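# Seat the final roller so its band couples the bed

## Task

Set the remaining roller into the free slots of the conveyor bed so that the band already looped on the adjacent roller wraps around both rollers, sitting in their grooves, leaving every roller in the bed linked by a band.

## Robot and tools

Robot: two six-joint arms on a table. left_arm (base near y=+0.407 m) carries a five-finger left hand; right_arm (base near y=-0.345 m) carries a right hand. A post stands behind them. Cameras: cam_head_left, cam_head_right, cam_high, cam_low, cam_left_wrist, cam_right_wrist.

Frame: the scene frame has its origin at table-top height midway between the nominal bases, +x out over the table, +y toward left_arm, +z up. Printed positions (m), quaternions (wxyz) and velocities use it; readings can be off by a few cm. Each hand has a hand point 0.05 m in front of the palm. Its +z runs along the straight fingers, +y out of the palm, +x across the palm away from the thumb on the right hand and toward the thumb on the left. Straight fingers extend 0.06-0.07 m past the point and sit 0.06 m behind it along -y. A wrist bracket on the little-finger side can strike things; with fingers level the wrist may hang up to 0.11 m (palm down) or 0.23 m (palm up) below the point.

The 28-number row (used by both motion tools), each value in [-1, 1], always all 28 even if one arm moves: left dx, dy, dz, rx, ry, rz; left little, ring, middle, index, thumb_bend, thumb_turn; left force_limit, speed; then the same 14 for the right arm. Pose numbers are offsets, not poses: they count from that arm's Hand target as it stood when the action or move began, along scene-frame axes, turning about the Hand target's position. 1.0 equals 0.6 m or 180 degrees; rx, ry, rz form one rotation vector. All zeros for the six pose numbers asks nothing new. Finger numbers are absolute targets: +1 open/straight, -1 curled; thumb_bend +1 straight, -1 fully bent; thumb_turn +1 beside the palm, -1 across in front of it. force_limit maps -1..+1 to about 0..10 N at the fingertip (0..15 N for both thumb motors); speed rises linearly from near zero at -1 to full at +0.48 and stays full above (full travel 0.49 s). For a gentle grip close at speed -0.94 or lower. To keep a hand unchanged, resend its last executed eight numbers (before any have run, its hand_measured plus hand_force_limit and hand_speed). With the thumb turned in front, the hand wraps objects about 0.035-0.065 m thick, handles down to 0.025 m; thumb tip against index pad can pinch light items up to about 0.08 m.

execute_actions(actions, cameras): actions is a list; each action is up to 15 rows, one per 1/30 s step, the last row held to step 15. Every row in an action is measured from the action's start pose. Images come only for an empty list or when cameras names them (["all"] for all).

move(target, speed, blend, stop_force, zero, blocking, cameras): drives each hand point in a straight line toward one row, or a list of up to 15 rows, all offsets counted from the same starting Hand targets. speed is path top speed in m/s, 0.002-3.6, default 0.25 (turns up to twice that in rad/s); one value or one per target. blend in m rounds corners in a list (0 = stop at each). stop_force, 3-120 N, ends an arm's path when its wrist sensor feels that much push against its travel; the arm backs to just before the push and that becomes its Hand target. Use it slowly (about 0.005 m/s) for touching; unreliable while the hand turns, and every target then needs identical hand numbers. zero (default true) rezeroes the sensor first. blocking=false returns after 0.5 s while the move continues (not with stop_force). Moves do not avoid obstacles or the other arm; the hand can lag, stray and overshoot when fast. A path passing near an arm's first joint axis is refused or can swing the elbow; route around the base. The result adds a move: line (done, off_target, moving, held, fault) plus limits such as paced or held.

wait(seconds 0-3600), stop() to brake a running move, zoom_image(camera, region [x0,y0,x1,y1] pixels, at most 504x504) on the newest images, show_instructions() for reference pictures, zero_wrist_force(arm) to zero a wrist sensor, finished_scene() to end (final, irreversible).

Results list Hand target (last commanded pose after clipping; orientation is clipped within 32 degrees of measured), end_effector_position/quat, velocities, joint positions and torques, wrist force and torque in the end effector's own axes (plus peak line), and per hand: hand_measured, hand_stopped_by (moving, target, force, stalled, fault), hand_load_n (positive when pushed open; a lost grip shows as load near 0), hand_force_limit, hand_speed. A hand point often stops short of its Hand target; send the remaining gap as an offset. To raise grip force, raise force_limit and send a more-closed target than measured.

Avoid: dropping or releasing moving parts, letting anything leave the table, fast impacts, hard pushes into fixed items, closing one hand on the other or pressing the arms together. Targets even slightly past a firm contact can trigger a fault: a 10 s arm stop when joint contact torque reaches limits (wrist joints 24.3 N m) or outside force nears 150 N. Prolonged loads or stretched reach heat motors; at 85 °C the arm brakes for 30-60 s.

Each tool is called in YAML: its name, and indented under it one key for each argument.

Reference images:

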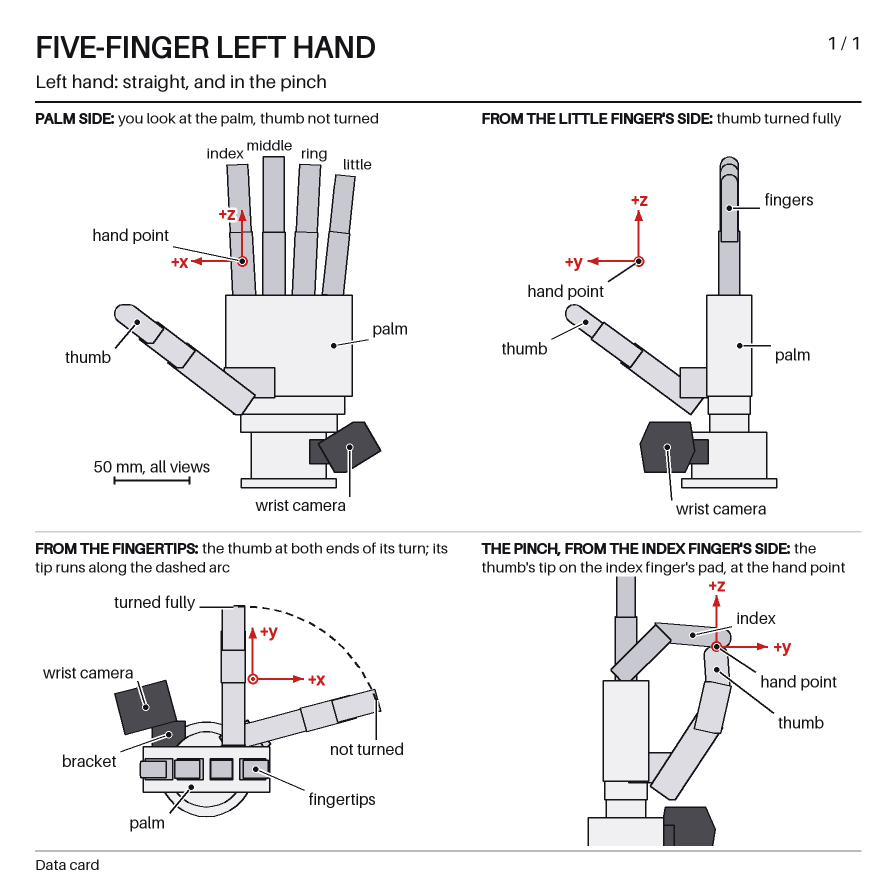

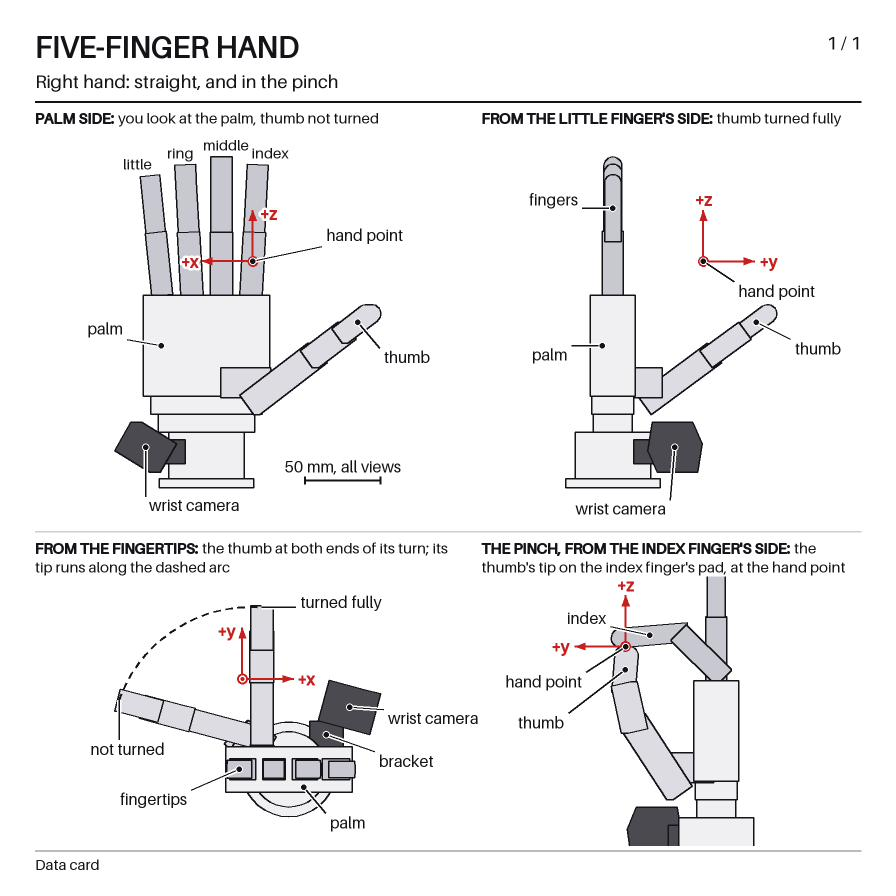

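## Session

execute_actions:
  actions: []

Scene clock: 0.00 s.
left_arm: end_effector_position=(+0.4785, -0.1902, +0.3110) hand_measured=(+1.000, +1.000, +1.000, +1.000, +1.000, +1.000) hand_load_n=(+0.0, +0.0, +0.0, +0.0, +0.0, +0.0) hand_stopped_by=(target, target, target, target, target, target) hand_force_limit=0.00 hand_speed=-0.80 end_effector_quat_wxyz=(-0.012, +0.972, +0.068, +0.224) | right_arm: end_effector_position=(+0.5343, -0.4179, +0.1188) hand_measured=(+1.000, +1.000, +1.000, +1.000, +1.000, +1.000) hand_load_n=(+0.0, +0.0, +0.0, +0.0, +0.0, +0.0) hand_stopped_by=(target, target, target, target, target, target) hand_force_limit=0.00 hand_speed=-0.80 end_effector_quat_wxyz=(-0.157, -0.218, +0.962, +0.039)
Joint positions: left_arm=[2.255 -2.491 -0.32 1.499 -1.948 0.607] | right_arm=[-0.438 -0.643 0.876 1.637 1.698 -2.431]
Joint velocities: within noise
Joint torques (N m): no reading
Motor temperatures (°C): left_arm=[48 45 46 52 52 48] | right_arm=[49 47 37 39 51 42]
Wrist force (N): no reading
Wrist torque (N m): no reading
Wrist force, peak (N): no reading
Hand target: left_arm +0.4785, -0.1902, +0.3110; -0.012, +0.972, +0.068, +0.224 | right_arm +0.5343, -0.4179, +0.1188; -0.157, -0.218, +0.962, +0.039

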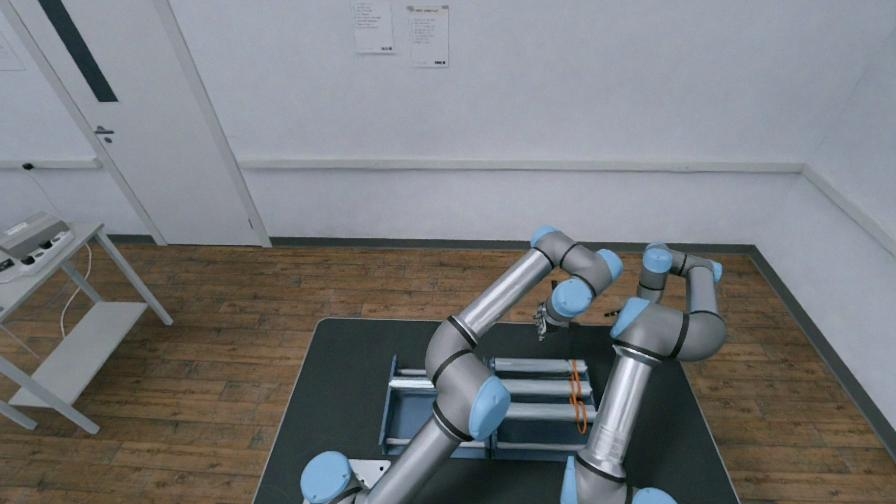

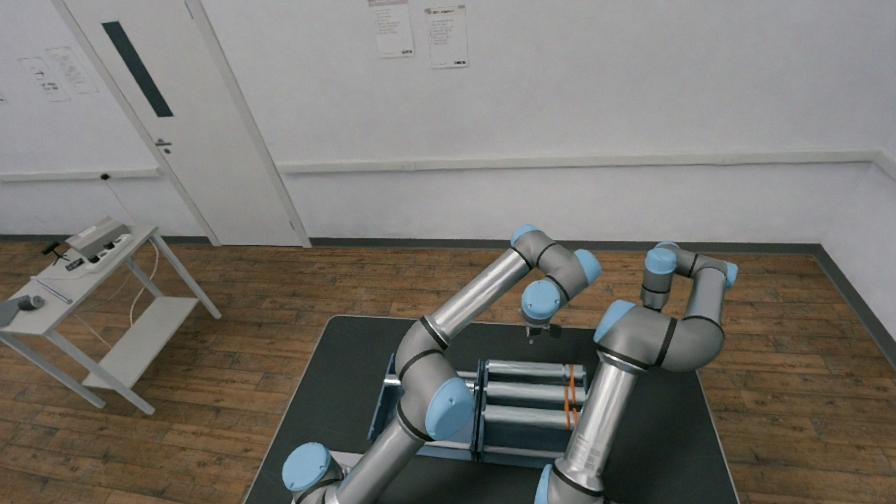

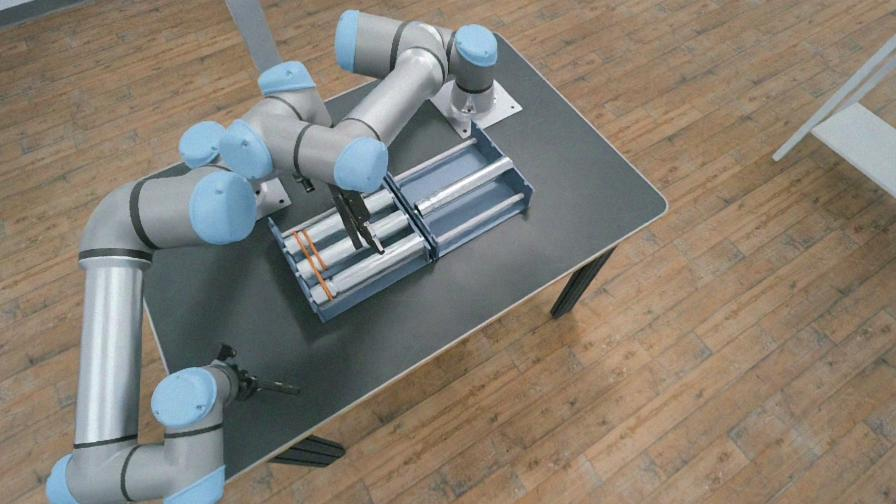

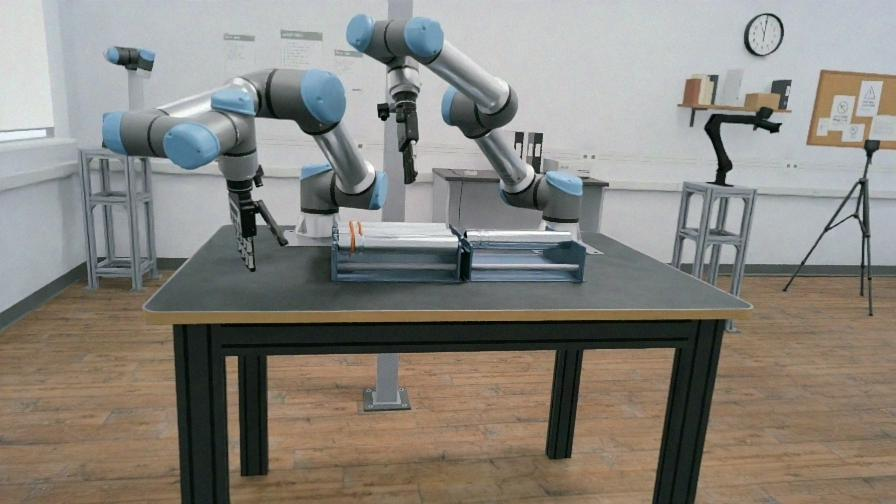

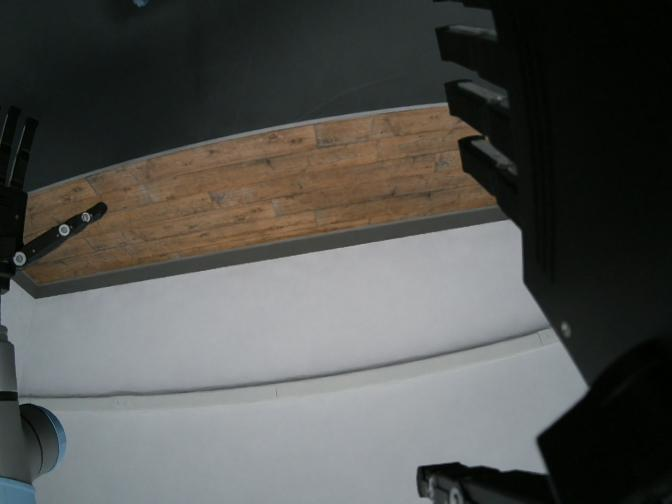

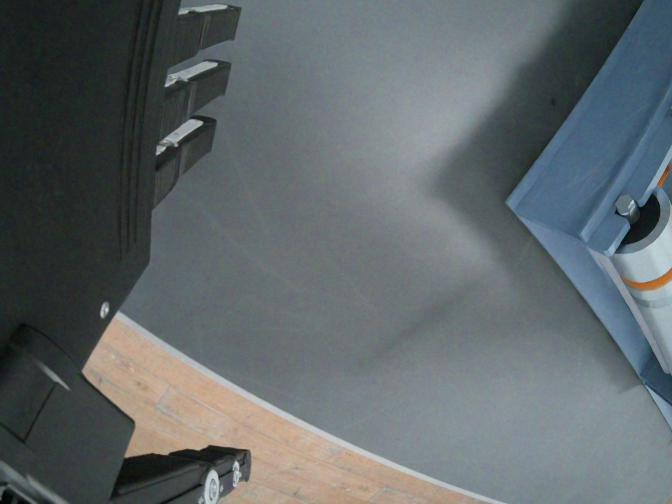

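zoom_image:
  camera: "cam_high"
  region: [240, 110, 560, 330]

zoom_image:
  camera: "cam_low"
  region: [310, 200, 610, 300]

zoom_image:
  camera: "cam_head_left"
  region: [360, 330, 640, 480]

zoom_image:
  camera: "cam_head_right"
  region: [360, 330, 640, 480]

Scaled by 1.575 from the camera's image (finer frame: 1280x720).

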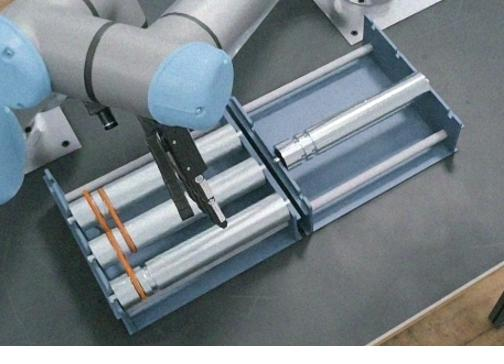

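Scaled by 1.680 from the camera's image (finer frame: 1280x720).

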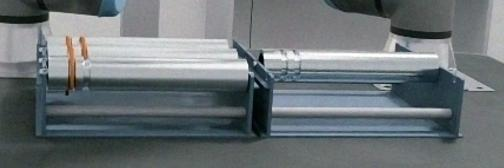

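Scaled by 1.800 from the camera's image (finer frame: 1280x720).

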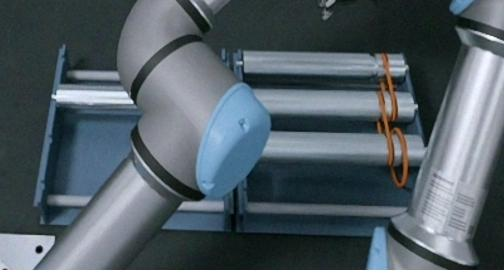

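Scaled by 1.800 from the camera's image (finer frame: 1280x720).

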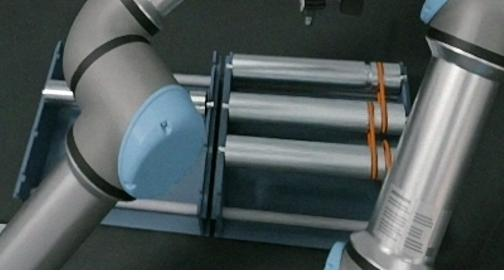

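move:
  target: [-0.05,0.5,0.15,0,0,0,1,1,1,1,1,1,0,-0.8, 0,-0.1,0.3,0,0,0,1,1,1,1,1,1,0,-0.8]
  speed: 0.25
  cameras: ["all"]

Scene clock: 13.67 s.
left_arm: end_effector_position=(+0.4485, +0.1098, +0.4010) hand_measured=(+1.000, +1.000, +1.000, +1.000, +1.000, +1.000) hand_load_n=(+0.0, +0.0, +0.0, +0.0, +0.0, +0.0) hand_stopped_by=(target, target, target, target, target, target) hand_force_limit=0.00 hand_speed=-0.80 end_effector_quat_wxyz=(-0.012, +0.972, +0.068, +0.224) | right_arm: end_effector_position=(+0.5342, -0.4778, +0.2987) hand_measured=(+1.000, +1.000, +1.000, +1.000, +1.000, +1.000) hand_load_n=(+0.0, +0.0, +0.0, +0.0, +0.0, +0.0) hand_stopped_by=(target, target, target, target, target, target) hand_force_limit=0.00 hand_speed=-0.80 end_effector_quat_wxyz=(-0.157, -0.218, +0.962, +0.039)
Joint positions: left_arm=[2.728 -1.678 -1.296 1.802 -1.792 1.075] | right_arm=[-0.522 -0.511 0.154 2.216 1.723 -2.512]
Joint torques (N m): left_arm=[13.5 38.83 10.68 0.17 1.22 2.61] | right_arm=[6.42 -46.38 -25.48 5.14 2.54 -1.3]
Wrist force (N): left_arm=[0.1 -0.1 0.0] | right_arm=[0.3 0.2 -0.1]
Wrist torque (N m): left_arm=[0.00 0.00 -0.06] | right_arm=[0.04 -0.04 0.11]
Wrist force, peak (N): left_arm=[0.0 1.3 0.4] | right_arm=[0.7 0.0 -0.6]
Hand target: left_arm +0.4485, +0.1098, +0.4010; -0.012, +0.972, +0.068, +0.224 | right_arm +0.5343, -0.4779, +0.2988; -0.157, -0.218, +0.962, +0.039
Off the commanded pose: left_arm 0.000 m, 0 deg | right_arm 0.000 m, 0 deg.
move: done

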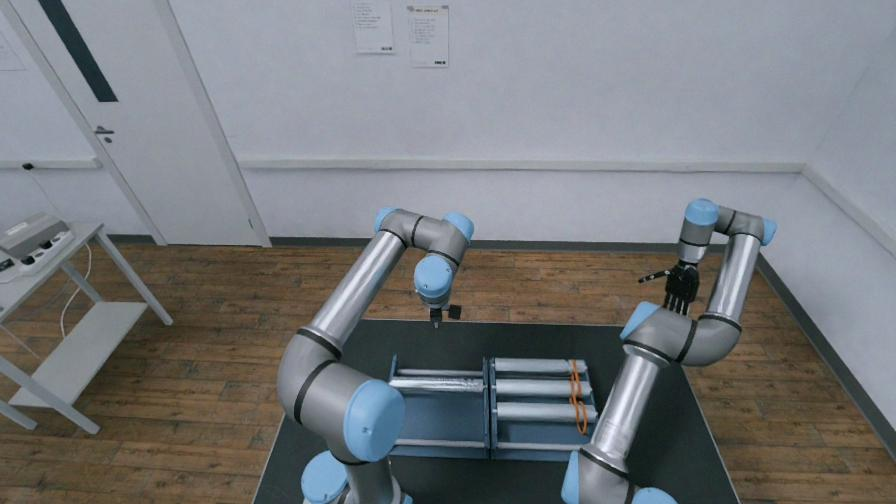

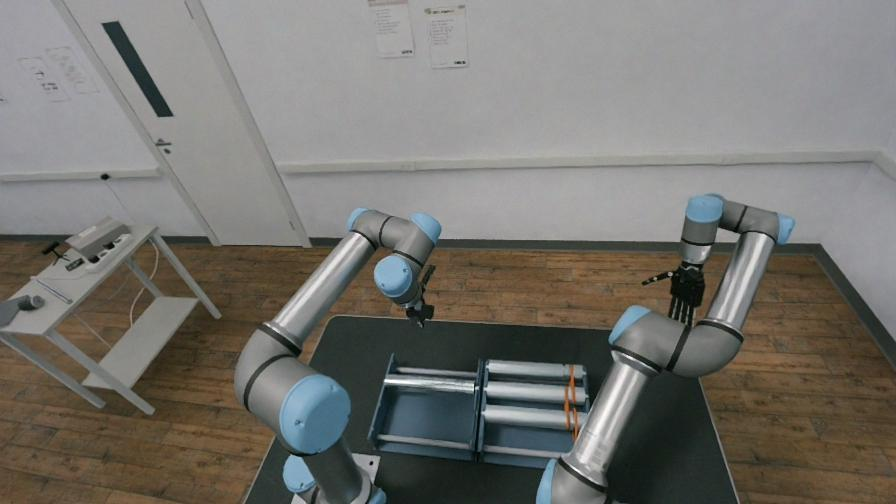

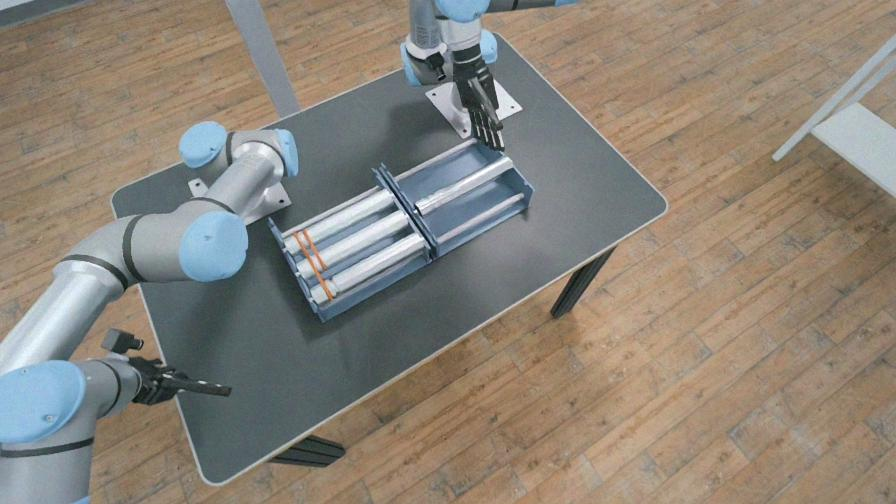

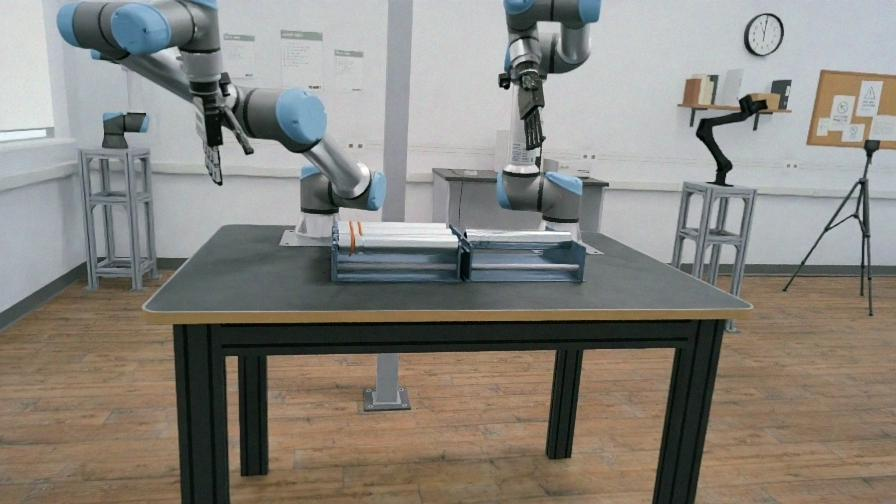

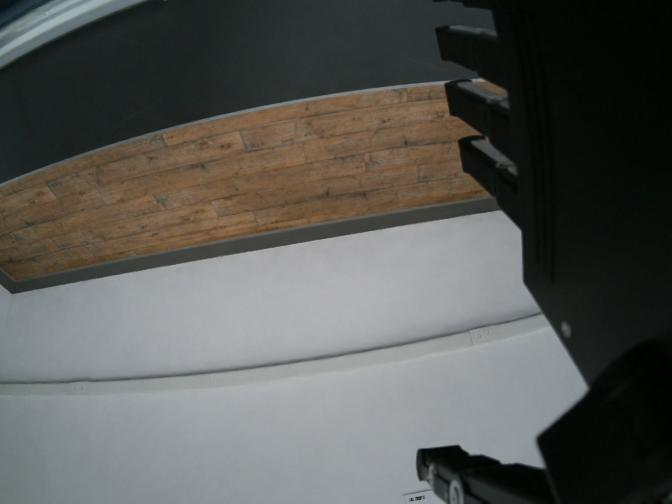

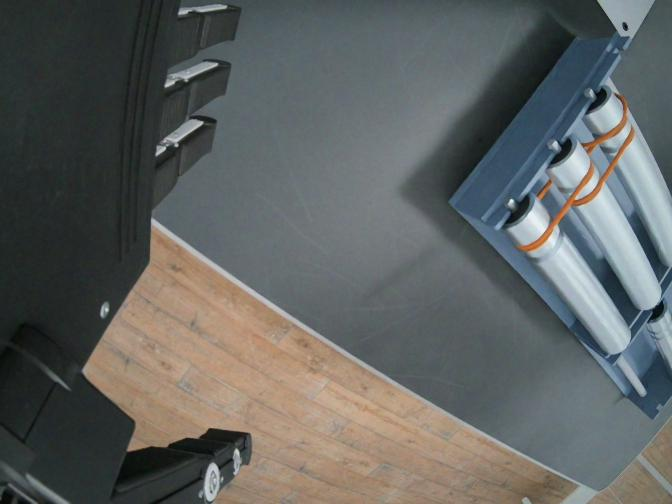

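zoom_image:
  camera: "cam_high"
  region: [250, 210, 450, 330]

zoom_image:
  camera: "cam_high"
  region: [370, 130, 550, 260]

zoom_image:
  camera: "cam_head_left"
  region: [360, 330, 640, 480]

zoom_image:
  camera: "cam_right_wrist"
  region: [430, 20, 672, 430]

zoom_image:
  camera: "cam_low"
  region: [320, 210, 470, 290]

zoom_image:
  camera: "cam_low"
  region: [450, 210, 600, 290]

Scaled by 2.520 from the camera's image (finer frame: 1280x720).

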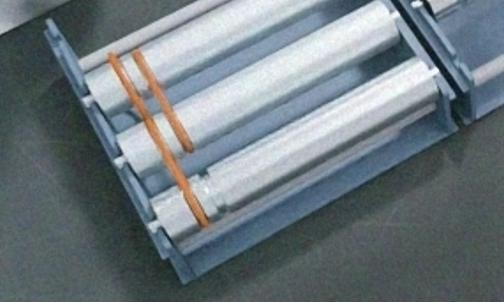

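Scaled by 2.800 from the camera's image (finer frame: 1280x720).

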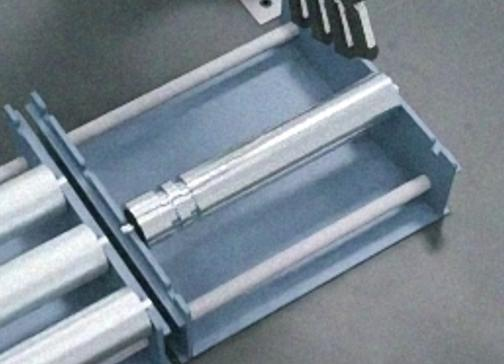

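Scaled by 1.800 from the camera's image (finer frame: 1280x720).

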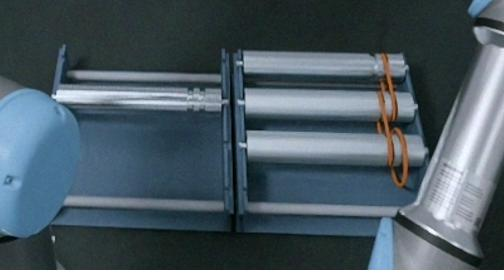

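Scaled by 1.229 from the camera's image (finer frame: 960x720).

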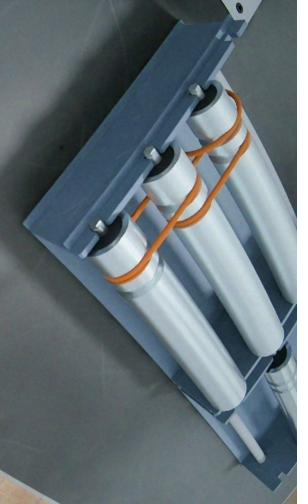

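Scaled by 3.360 from the camera's image (finer frame: 1280x720).

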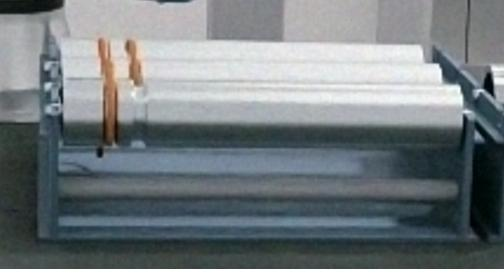

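Scaled by 3.360 from the camera's image (finer frame: 1280x720).

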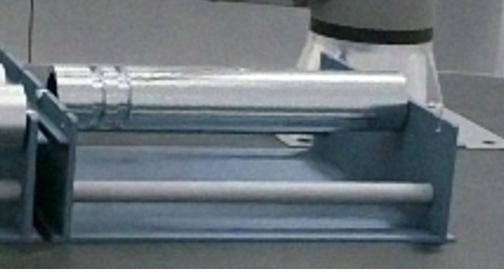

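move:
  target: [0,0,0,0,0,0,1,1,1,1,1,1,0,-0.8, -0.15,0.25,0.1,0,0,0,1,1,1,1,1,1,0,-0.8]
  speed: 0.25
  cameras: ["cam_right_wrist","cam_head_left","cam_high"]

Scene clock: 36.43 s.
left_arm: end_effector_position=(+0.4485, +0.1098, +0.4010) hand_measured=(+1.000, +1.000, +1.000, +1.000, +1.000, +1.000) hand_load_n=(+0.0, +0.0, +0.0, +0.0, +0.0, +0.0) hand_stopped_by=(target, target, target, target, target, target) hand_force_limit=0.00 hand_speed=-0.80 end_effector_quat_wxyz=(-0.012, +0.972, +0.068, +0.224) | right_arm: end_effector_position=(+0.4444, -0.3280, +0.3588) hand_measured=(+1.000, +1.000, +1.000, +1.000, +1.000, +1.000) hand_load_n=(+0.0, +0.0, +0.0, +0.0, +0.0, +0.0) hand_stopped_by=(target, target, target, target, target, target) hand_force_limit=0.00 hand_speed=-0.80 end_effector_quat_wxyz=(-0.157, -0.218, +0.962, +0.039)
Joint positions: left_arm=[2.728 -1.678 -1.296 1.802 -1.792 1.075] | right_arm=[-0.352 -1.011 0.902 1.989 1.673 -2.349]
Joint torques (N m): left_arm=[13.5 39.09 10.38 0.22 1.28 2.63] | right_arm=[6.65 -47.05 -9.96 1.13 -2.15 1.79]
Wrist force (N): left_arm=[0.0 0.1 -0.1] | right_arm=[0.5 0.0 0.0]
Wrist torque (N m): left_arm=[0.02 0.01 -0.07] | right_arm=[0.00 -0.08 0.00]
Wrist force, peak (N): left_arm=[0.2 0.3 0.0] | right_arm=[0.1 1.6 -0.4]
Hand target: left_arm +0.4485, +0.1098, +0.4010; -0.012, +0.972, +0.068, +0.224 | right_arm +0.4443, -0.3279, +0.3588; -0.157, -0.218, +0.962, +0.039
Off the commanded pose: left_arm 0.000 m, 0 deg | right_arm 0.000 m, 0 deg.
move: done
Images, in order (width x height): cam_head_left 896x504, cam_high 896x504, cam_right_wrist 672x504.

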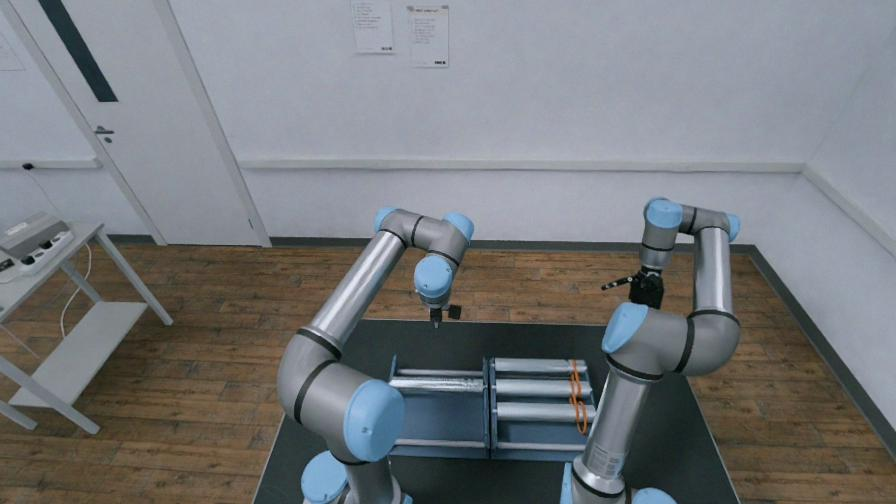

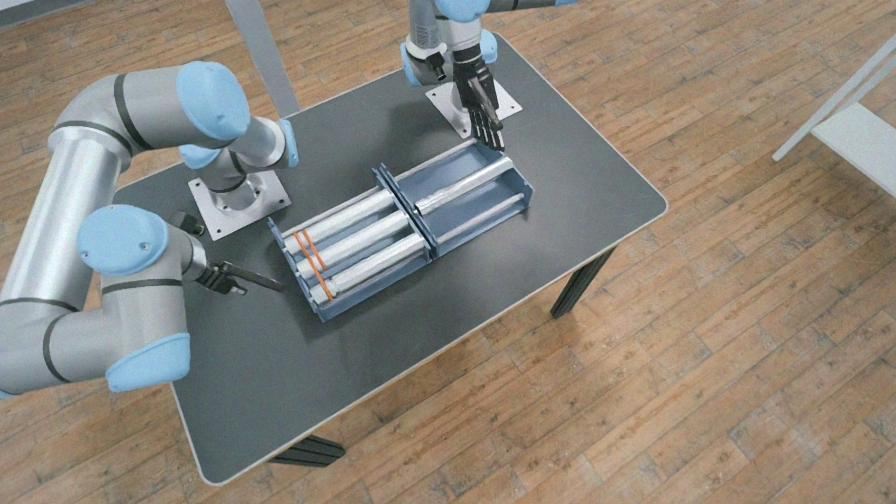

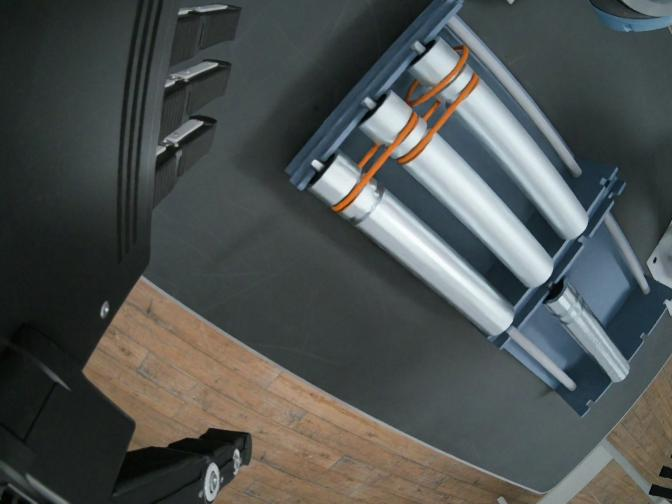

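zoom_image:
  camera: "cam_right_wrist"
  region: [280, 0, 520, 230]

zoom_image:
  camera: "cam_right_wrist"
  region: [430, 100, 672, 430]

zoom_image:
  camera: "cam_head_left"
  region: [480, 340, 620, 470]

Scaled by 2.100 from the camera's image (finer frame: 960x720).

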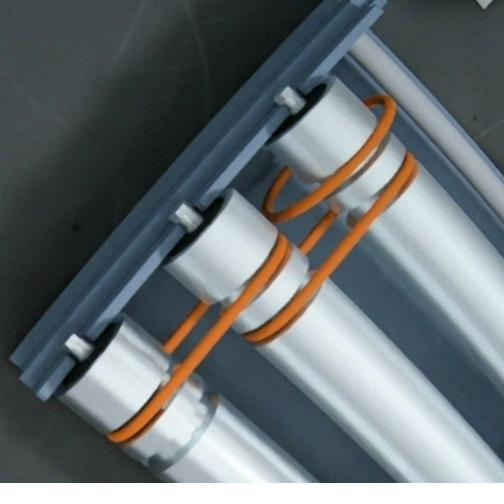

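Scaled by 1.527 from the camera's image (finer frame: 960x720).

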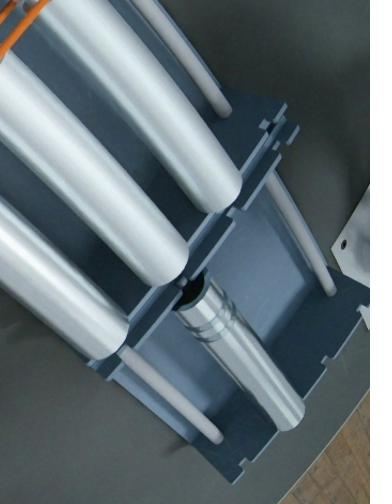

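Scaled by 3.600 from the camera's image (finer frame: 1280x720).

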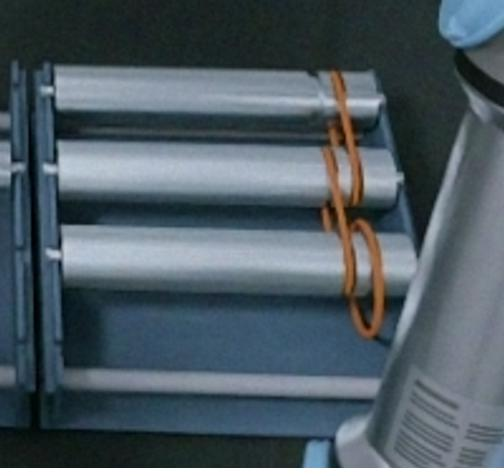

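move:
  target: [-0.25,0.05,-0.1,-0.1167,0.1049,0.447,1,1,1,1,1,1,0,-0.8, 0,0,0,0,0,0,1,1,1,1,1,1,0,-0.8]
  speed: 0.25
  cameras: ["cam_left_wrist","cam_head_left","cam_high","cam_low"]

Scene clock: 135.20 s.
left_arm: end_effector_position=(+0.2985, +0.1398, +0.3410) hand_measured=(+1.000, +1.000, +1.000, +1.000, +1.000, +1.000) hand_load_n=(+0.0, +0.0, +0.0, +0.0, +0.0, +0.0) hand_stopped_by=(target, target, target, target, target, target) hand_force_limit=0.00 hand_speed=-0.80 end_effector_quat_wxyz=(-0.001, +0.707, +0.707, +0.000) | right_arm: end_effector_position=(+0.4443, -0.3279, +0.3588) hand_measured=(+1.000, +1.000, +1.000, +1.000, +1.000, +1.000) hand_load_n=(+0.0, +0.0, +0.0, +0.0, +0.0, +0.5) hand_stopped_by=(target, target, target, target, target, target) hand_force_limit=0.00 hand_speed=-0.80 end_effector_quat_wxyz=(-0.157, -0.218, +0.962, +0.039)
Joint positions: left_arm=[2.521 -1.662 -1.467 1.557 -1.571 -0.607] | right_arm=[-0.352 -1.012 0.902 1.989 1.673 -2.349]
Joint torques (N m): left_arm=[13.48 37.01 10.44 -0.68 1.37 -2.57] | right_arm=[5.48 -46.12 -8.89 1.12 -2.02 1.62]
Wrist force (N): left_arm=[-0.5 0.3 0.2] | right_arm=[0.3 0.2 -0.3]
Wrist torque (N m): left_arm=[0.02 -0.06 0.10] | right_arm=[0.06 -0.04 -0.01]
Wrist force, peak (N): left_arm=[-0.7 0.4 0.1] | right_arm=[0.6 0.2 -0.2]
Hand target: left_arm +0.2985, +0.1398, +0.3410; +0.000, +0.707, +0.707, +0.000 | right_arm +0.4443, -0.3279, +0.3588; -0.157, -0.218, +0.962, +0.039
Off the commanded pose: left_arm 0.000 m, 0 deg | right_arm 0.000 m, 0 deg.
move: done
Images, in order (width x height): cam_head_left 896x504, cam_high 896x504, cam_low 896x504, cam_left_wrist 672x504.

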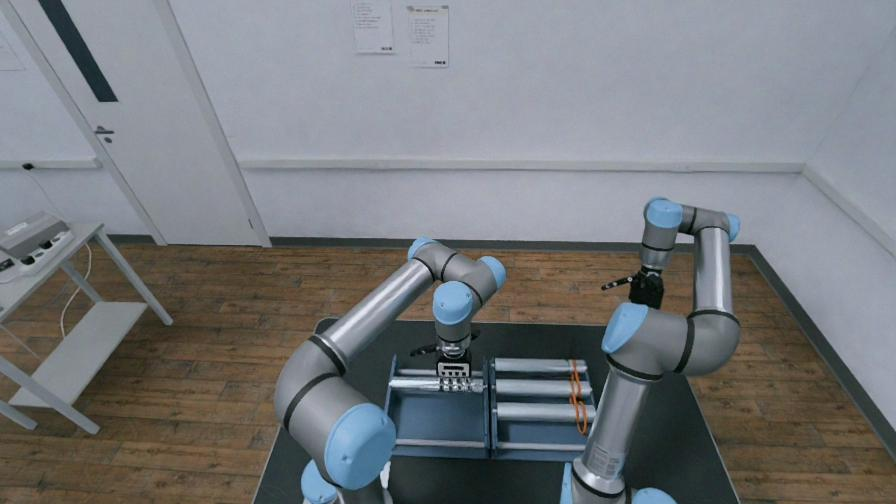

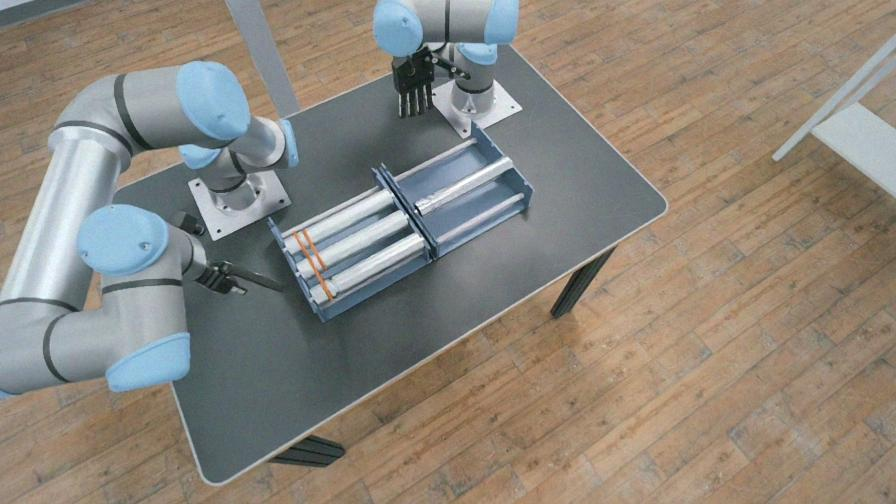

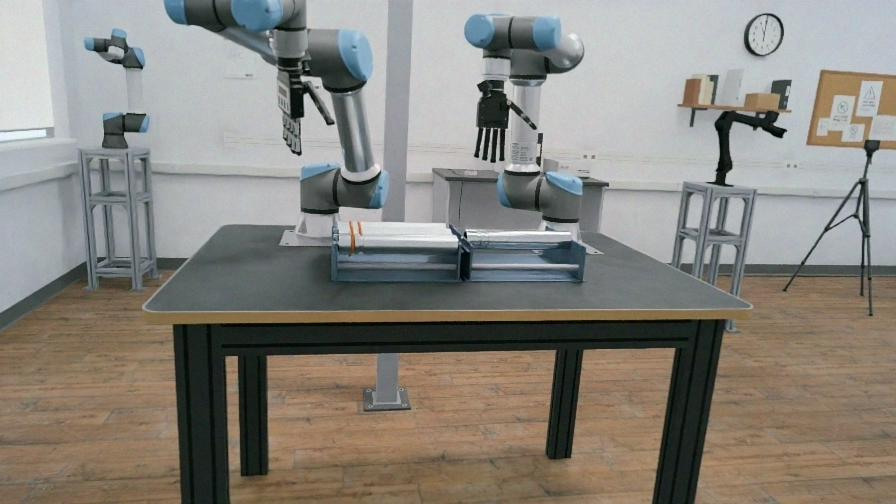

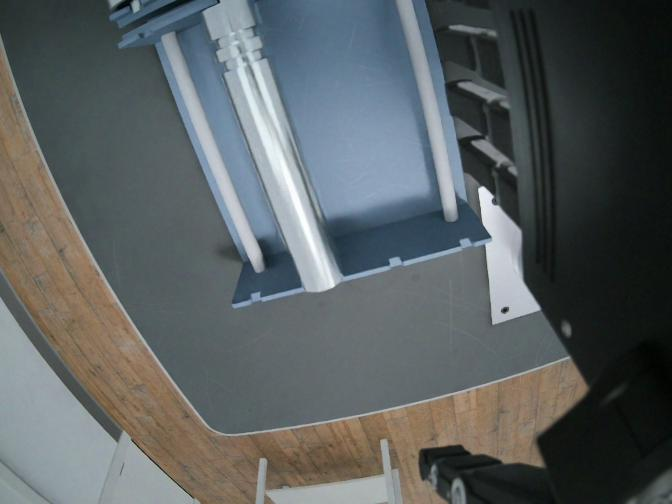

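move:
  target: [0.06667,-0.1,-0.1,0,0,0,1,1,1,1,1,1,0,-0.8, 0,0,0,0,0,0,1,1,1,1,1,1,0,-0.8]
  speed: 0.25
  cameras: ["cam_left_wrist","cam_right_wrist"]

Scene clock: 145.87 s.
left_arm: end_effector_position=(+0.3384, +0.0799, +0.2811) hand_measured=(+1.000, +1.000, +1.000, +1.000, +1.000, +1.000) hand_load_n=(+0.0, +0.0, +0.0, +0.0, +0.0, +0.0) hand_stopped_by=(target, target, target, target, target, target) hand_force_limit=0.00 hand_speed=-0.80 end_effector_quat_wxyz=(+0.000, +0.707, +0.707, +0.000) | right_arm: end_effector_position=(+0.4443, -0.3279, +0.3588) hand_measured=(+1.000, +1.000, +1.000, +1.000, +1.000, +1.000) hand_load_n=(+0.0, +0.0, +0.0, +0.0, +0.0, +0.0) hand_stopped_by=(target, target, target, target, target, target) hand_force_limit=0.00 hand_speed=-0.80 end_effector_quat_wxyz=(-0.157, -0.218, +0.962, +0.039)
Joint positions: left_arm=[2.455 -1.85 -1.394 1.672 -1.571 -0.673] | right_arm=[-0.352 -1.012 0.902 1.989 1.673 -2.349]
Joint torques (N m): left_arm=[-15.18 18.69 25.71 -0.67 -1.42 -2.47] | right_arm=[4.64 -45.6 -8.66 1.15 -1.98 1.64]
Wrist force (N): left_arm=[-0.1 0.5 0.1] | right_arm=[0.1 0.2 -0.3]
Wrist torque (N m): left_arm=[0.09 -0.11 0.14] | right_arm=[0.06 0.00 -0.02]
Wrist force, peak (N): left_arm=[-0.7 0.8 0.9] | right_arm=[0.5 0.0 -0.3]
Hand target: left_arm +0.3385, +0.0798, +0.2810; +0.000, +0.707, +0.707, +0.000 | right_arm +0.4443, -0.3279, +0.3588; -0.157, -0.218, +0.962, +0.039
Off the commanded pose: left_arm 0.000 m, 0 deg | right_arm 0.000 m, 0 deg.
move: done

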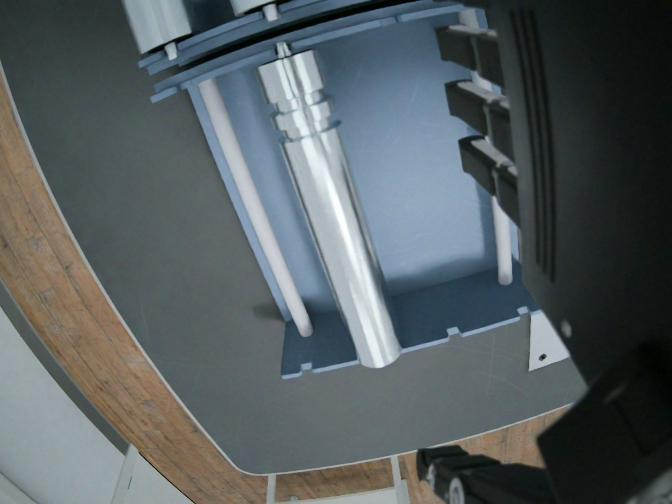

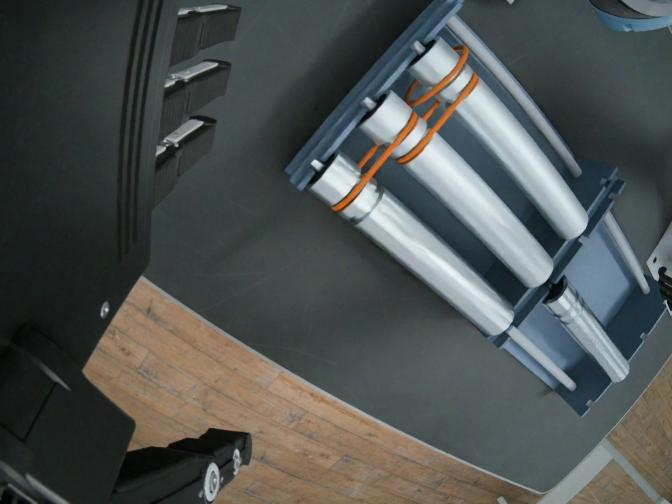

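zoom_image:
  camera: "cam_left_wrist"
  region: [120, 0, 540, 400]

Scaled by 1.200 from the camera's image (finer frame: 960x720).

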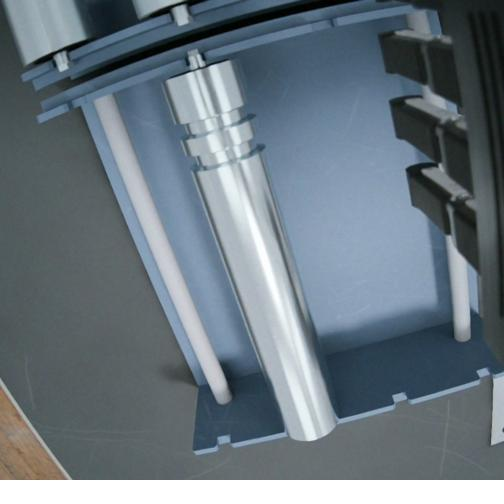

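move:
  target: [0.0625,0.1753,-0.1017,0,0.1111,0,1,1,1,1,1,-1,0,0, 0,0,0,0,0,0,1,1,1,1,1,1,0,-0.8]
  speed: 0.2
  cameras: ["cam_left_wrist","cam_high","cam_low","cam_head_left"]

Scene clock: 213.90 s.
left_arm: end_effector_position=(+0.3759, +0.1849, +0.2200) hand_measured=(+1.000, +1.000, +1.000, +1.000, +1.000, -1.000) hand_load_n=(+0.0, +0.0, -0.5, +0.0, +0.0, +0.0) hand_stopped_by=(target, target, target, target, target, target) hand_force_limit=0.00 hand_speed=0.00 end_effector_quat_wxyz=(-0.123, +0.697, +0.696, -0.123) | right_arm: end_effector_position=(+0.4443, -0.3279, +0.3588) hand_measured=(+1.000, +1.000, +1.000, +1.000, +1.000, +1.000) hand_load_n=(+0.0, +0.0, +0.0, +0.0, +0.0, +0.0) hand_stopped_by=(target, target, target, target, target, target) hand_force_limit=0.00 hand_speed=-0.80 end_effector_quat_wxyz=(-0.157, -0.218, +0.962, +0.039)
Joint positions: left_arm=[2.824 -1.912 -1.541 1.548 -1.469 -0.286] | right_arm=[-0.352 -1.012 0.902 1.989 1.673 -2.349]
Joint torques (N m): left_arm=[13.53 22.29 9.59 -4.55 -1.37 2.48] | right_arm=[3.14 -45.8 -8.99 1.19 -2.11 1.56]
Wrist force (N): left_arm=[-0.2 0.8 0.2] | right_arm=[0.4 0.1 -0.3]
Wrist torque (N m): left_arm=[0.17 -0.08 -0.07] | right_arm=[0.05 -0.05 0.00]
Wrist force, peak (N): left_arm=[0.5 1.3 0.1] | right_arm=[0.5 -0.1 -0.4]
Hand target: left_arm +0.3760, +0.1850, +0.2200; -0.123, +0.697, +0.696, -0.123 | right_arm +0.4443, -0.3279, +0.3588; -0.157, -0.218, +0.962, +0.039
Off the commanded pose: left_arm 0.000 m, 0 deg | right_arm 0.000 m, 0 deg.
move: done
Images, in order (width x height): cam_head_left 896x504, cam_high 896x504, cam_low 896x504, cam_left_wrist 672x504.

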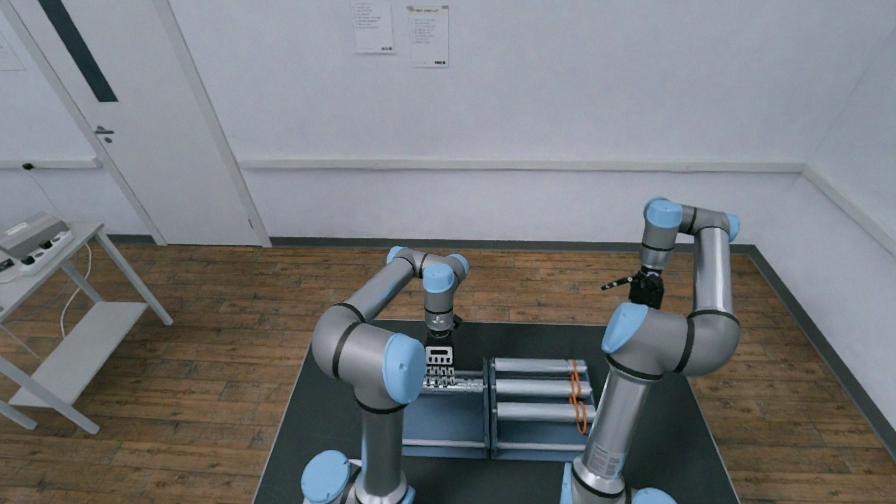

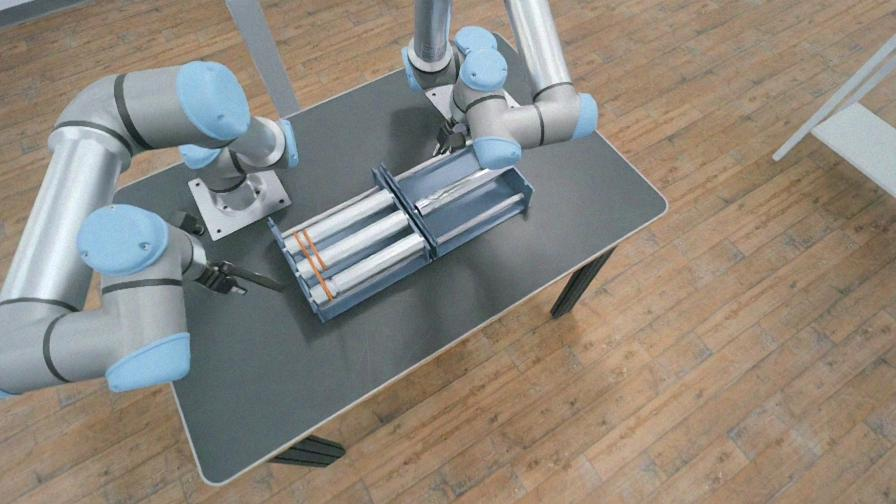

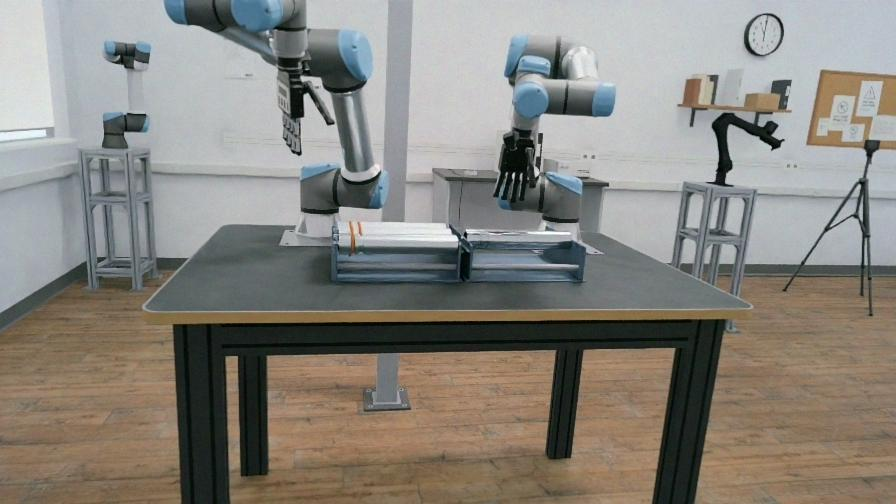

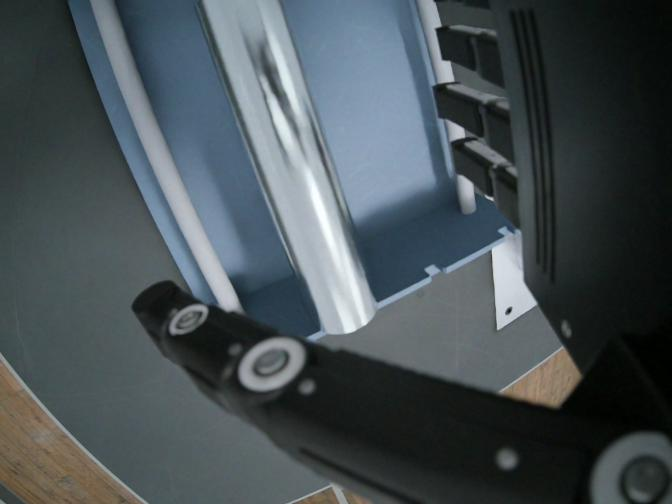

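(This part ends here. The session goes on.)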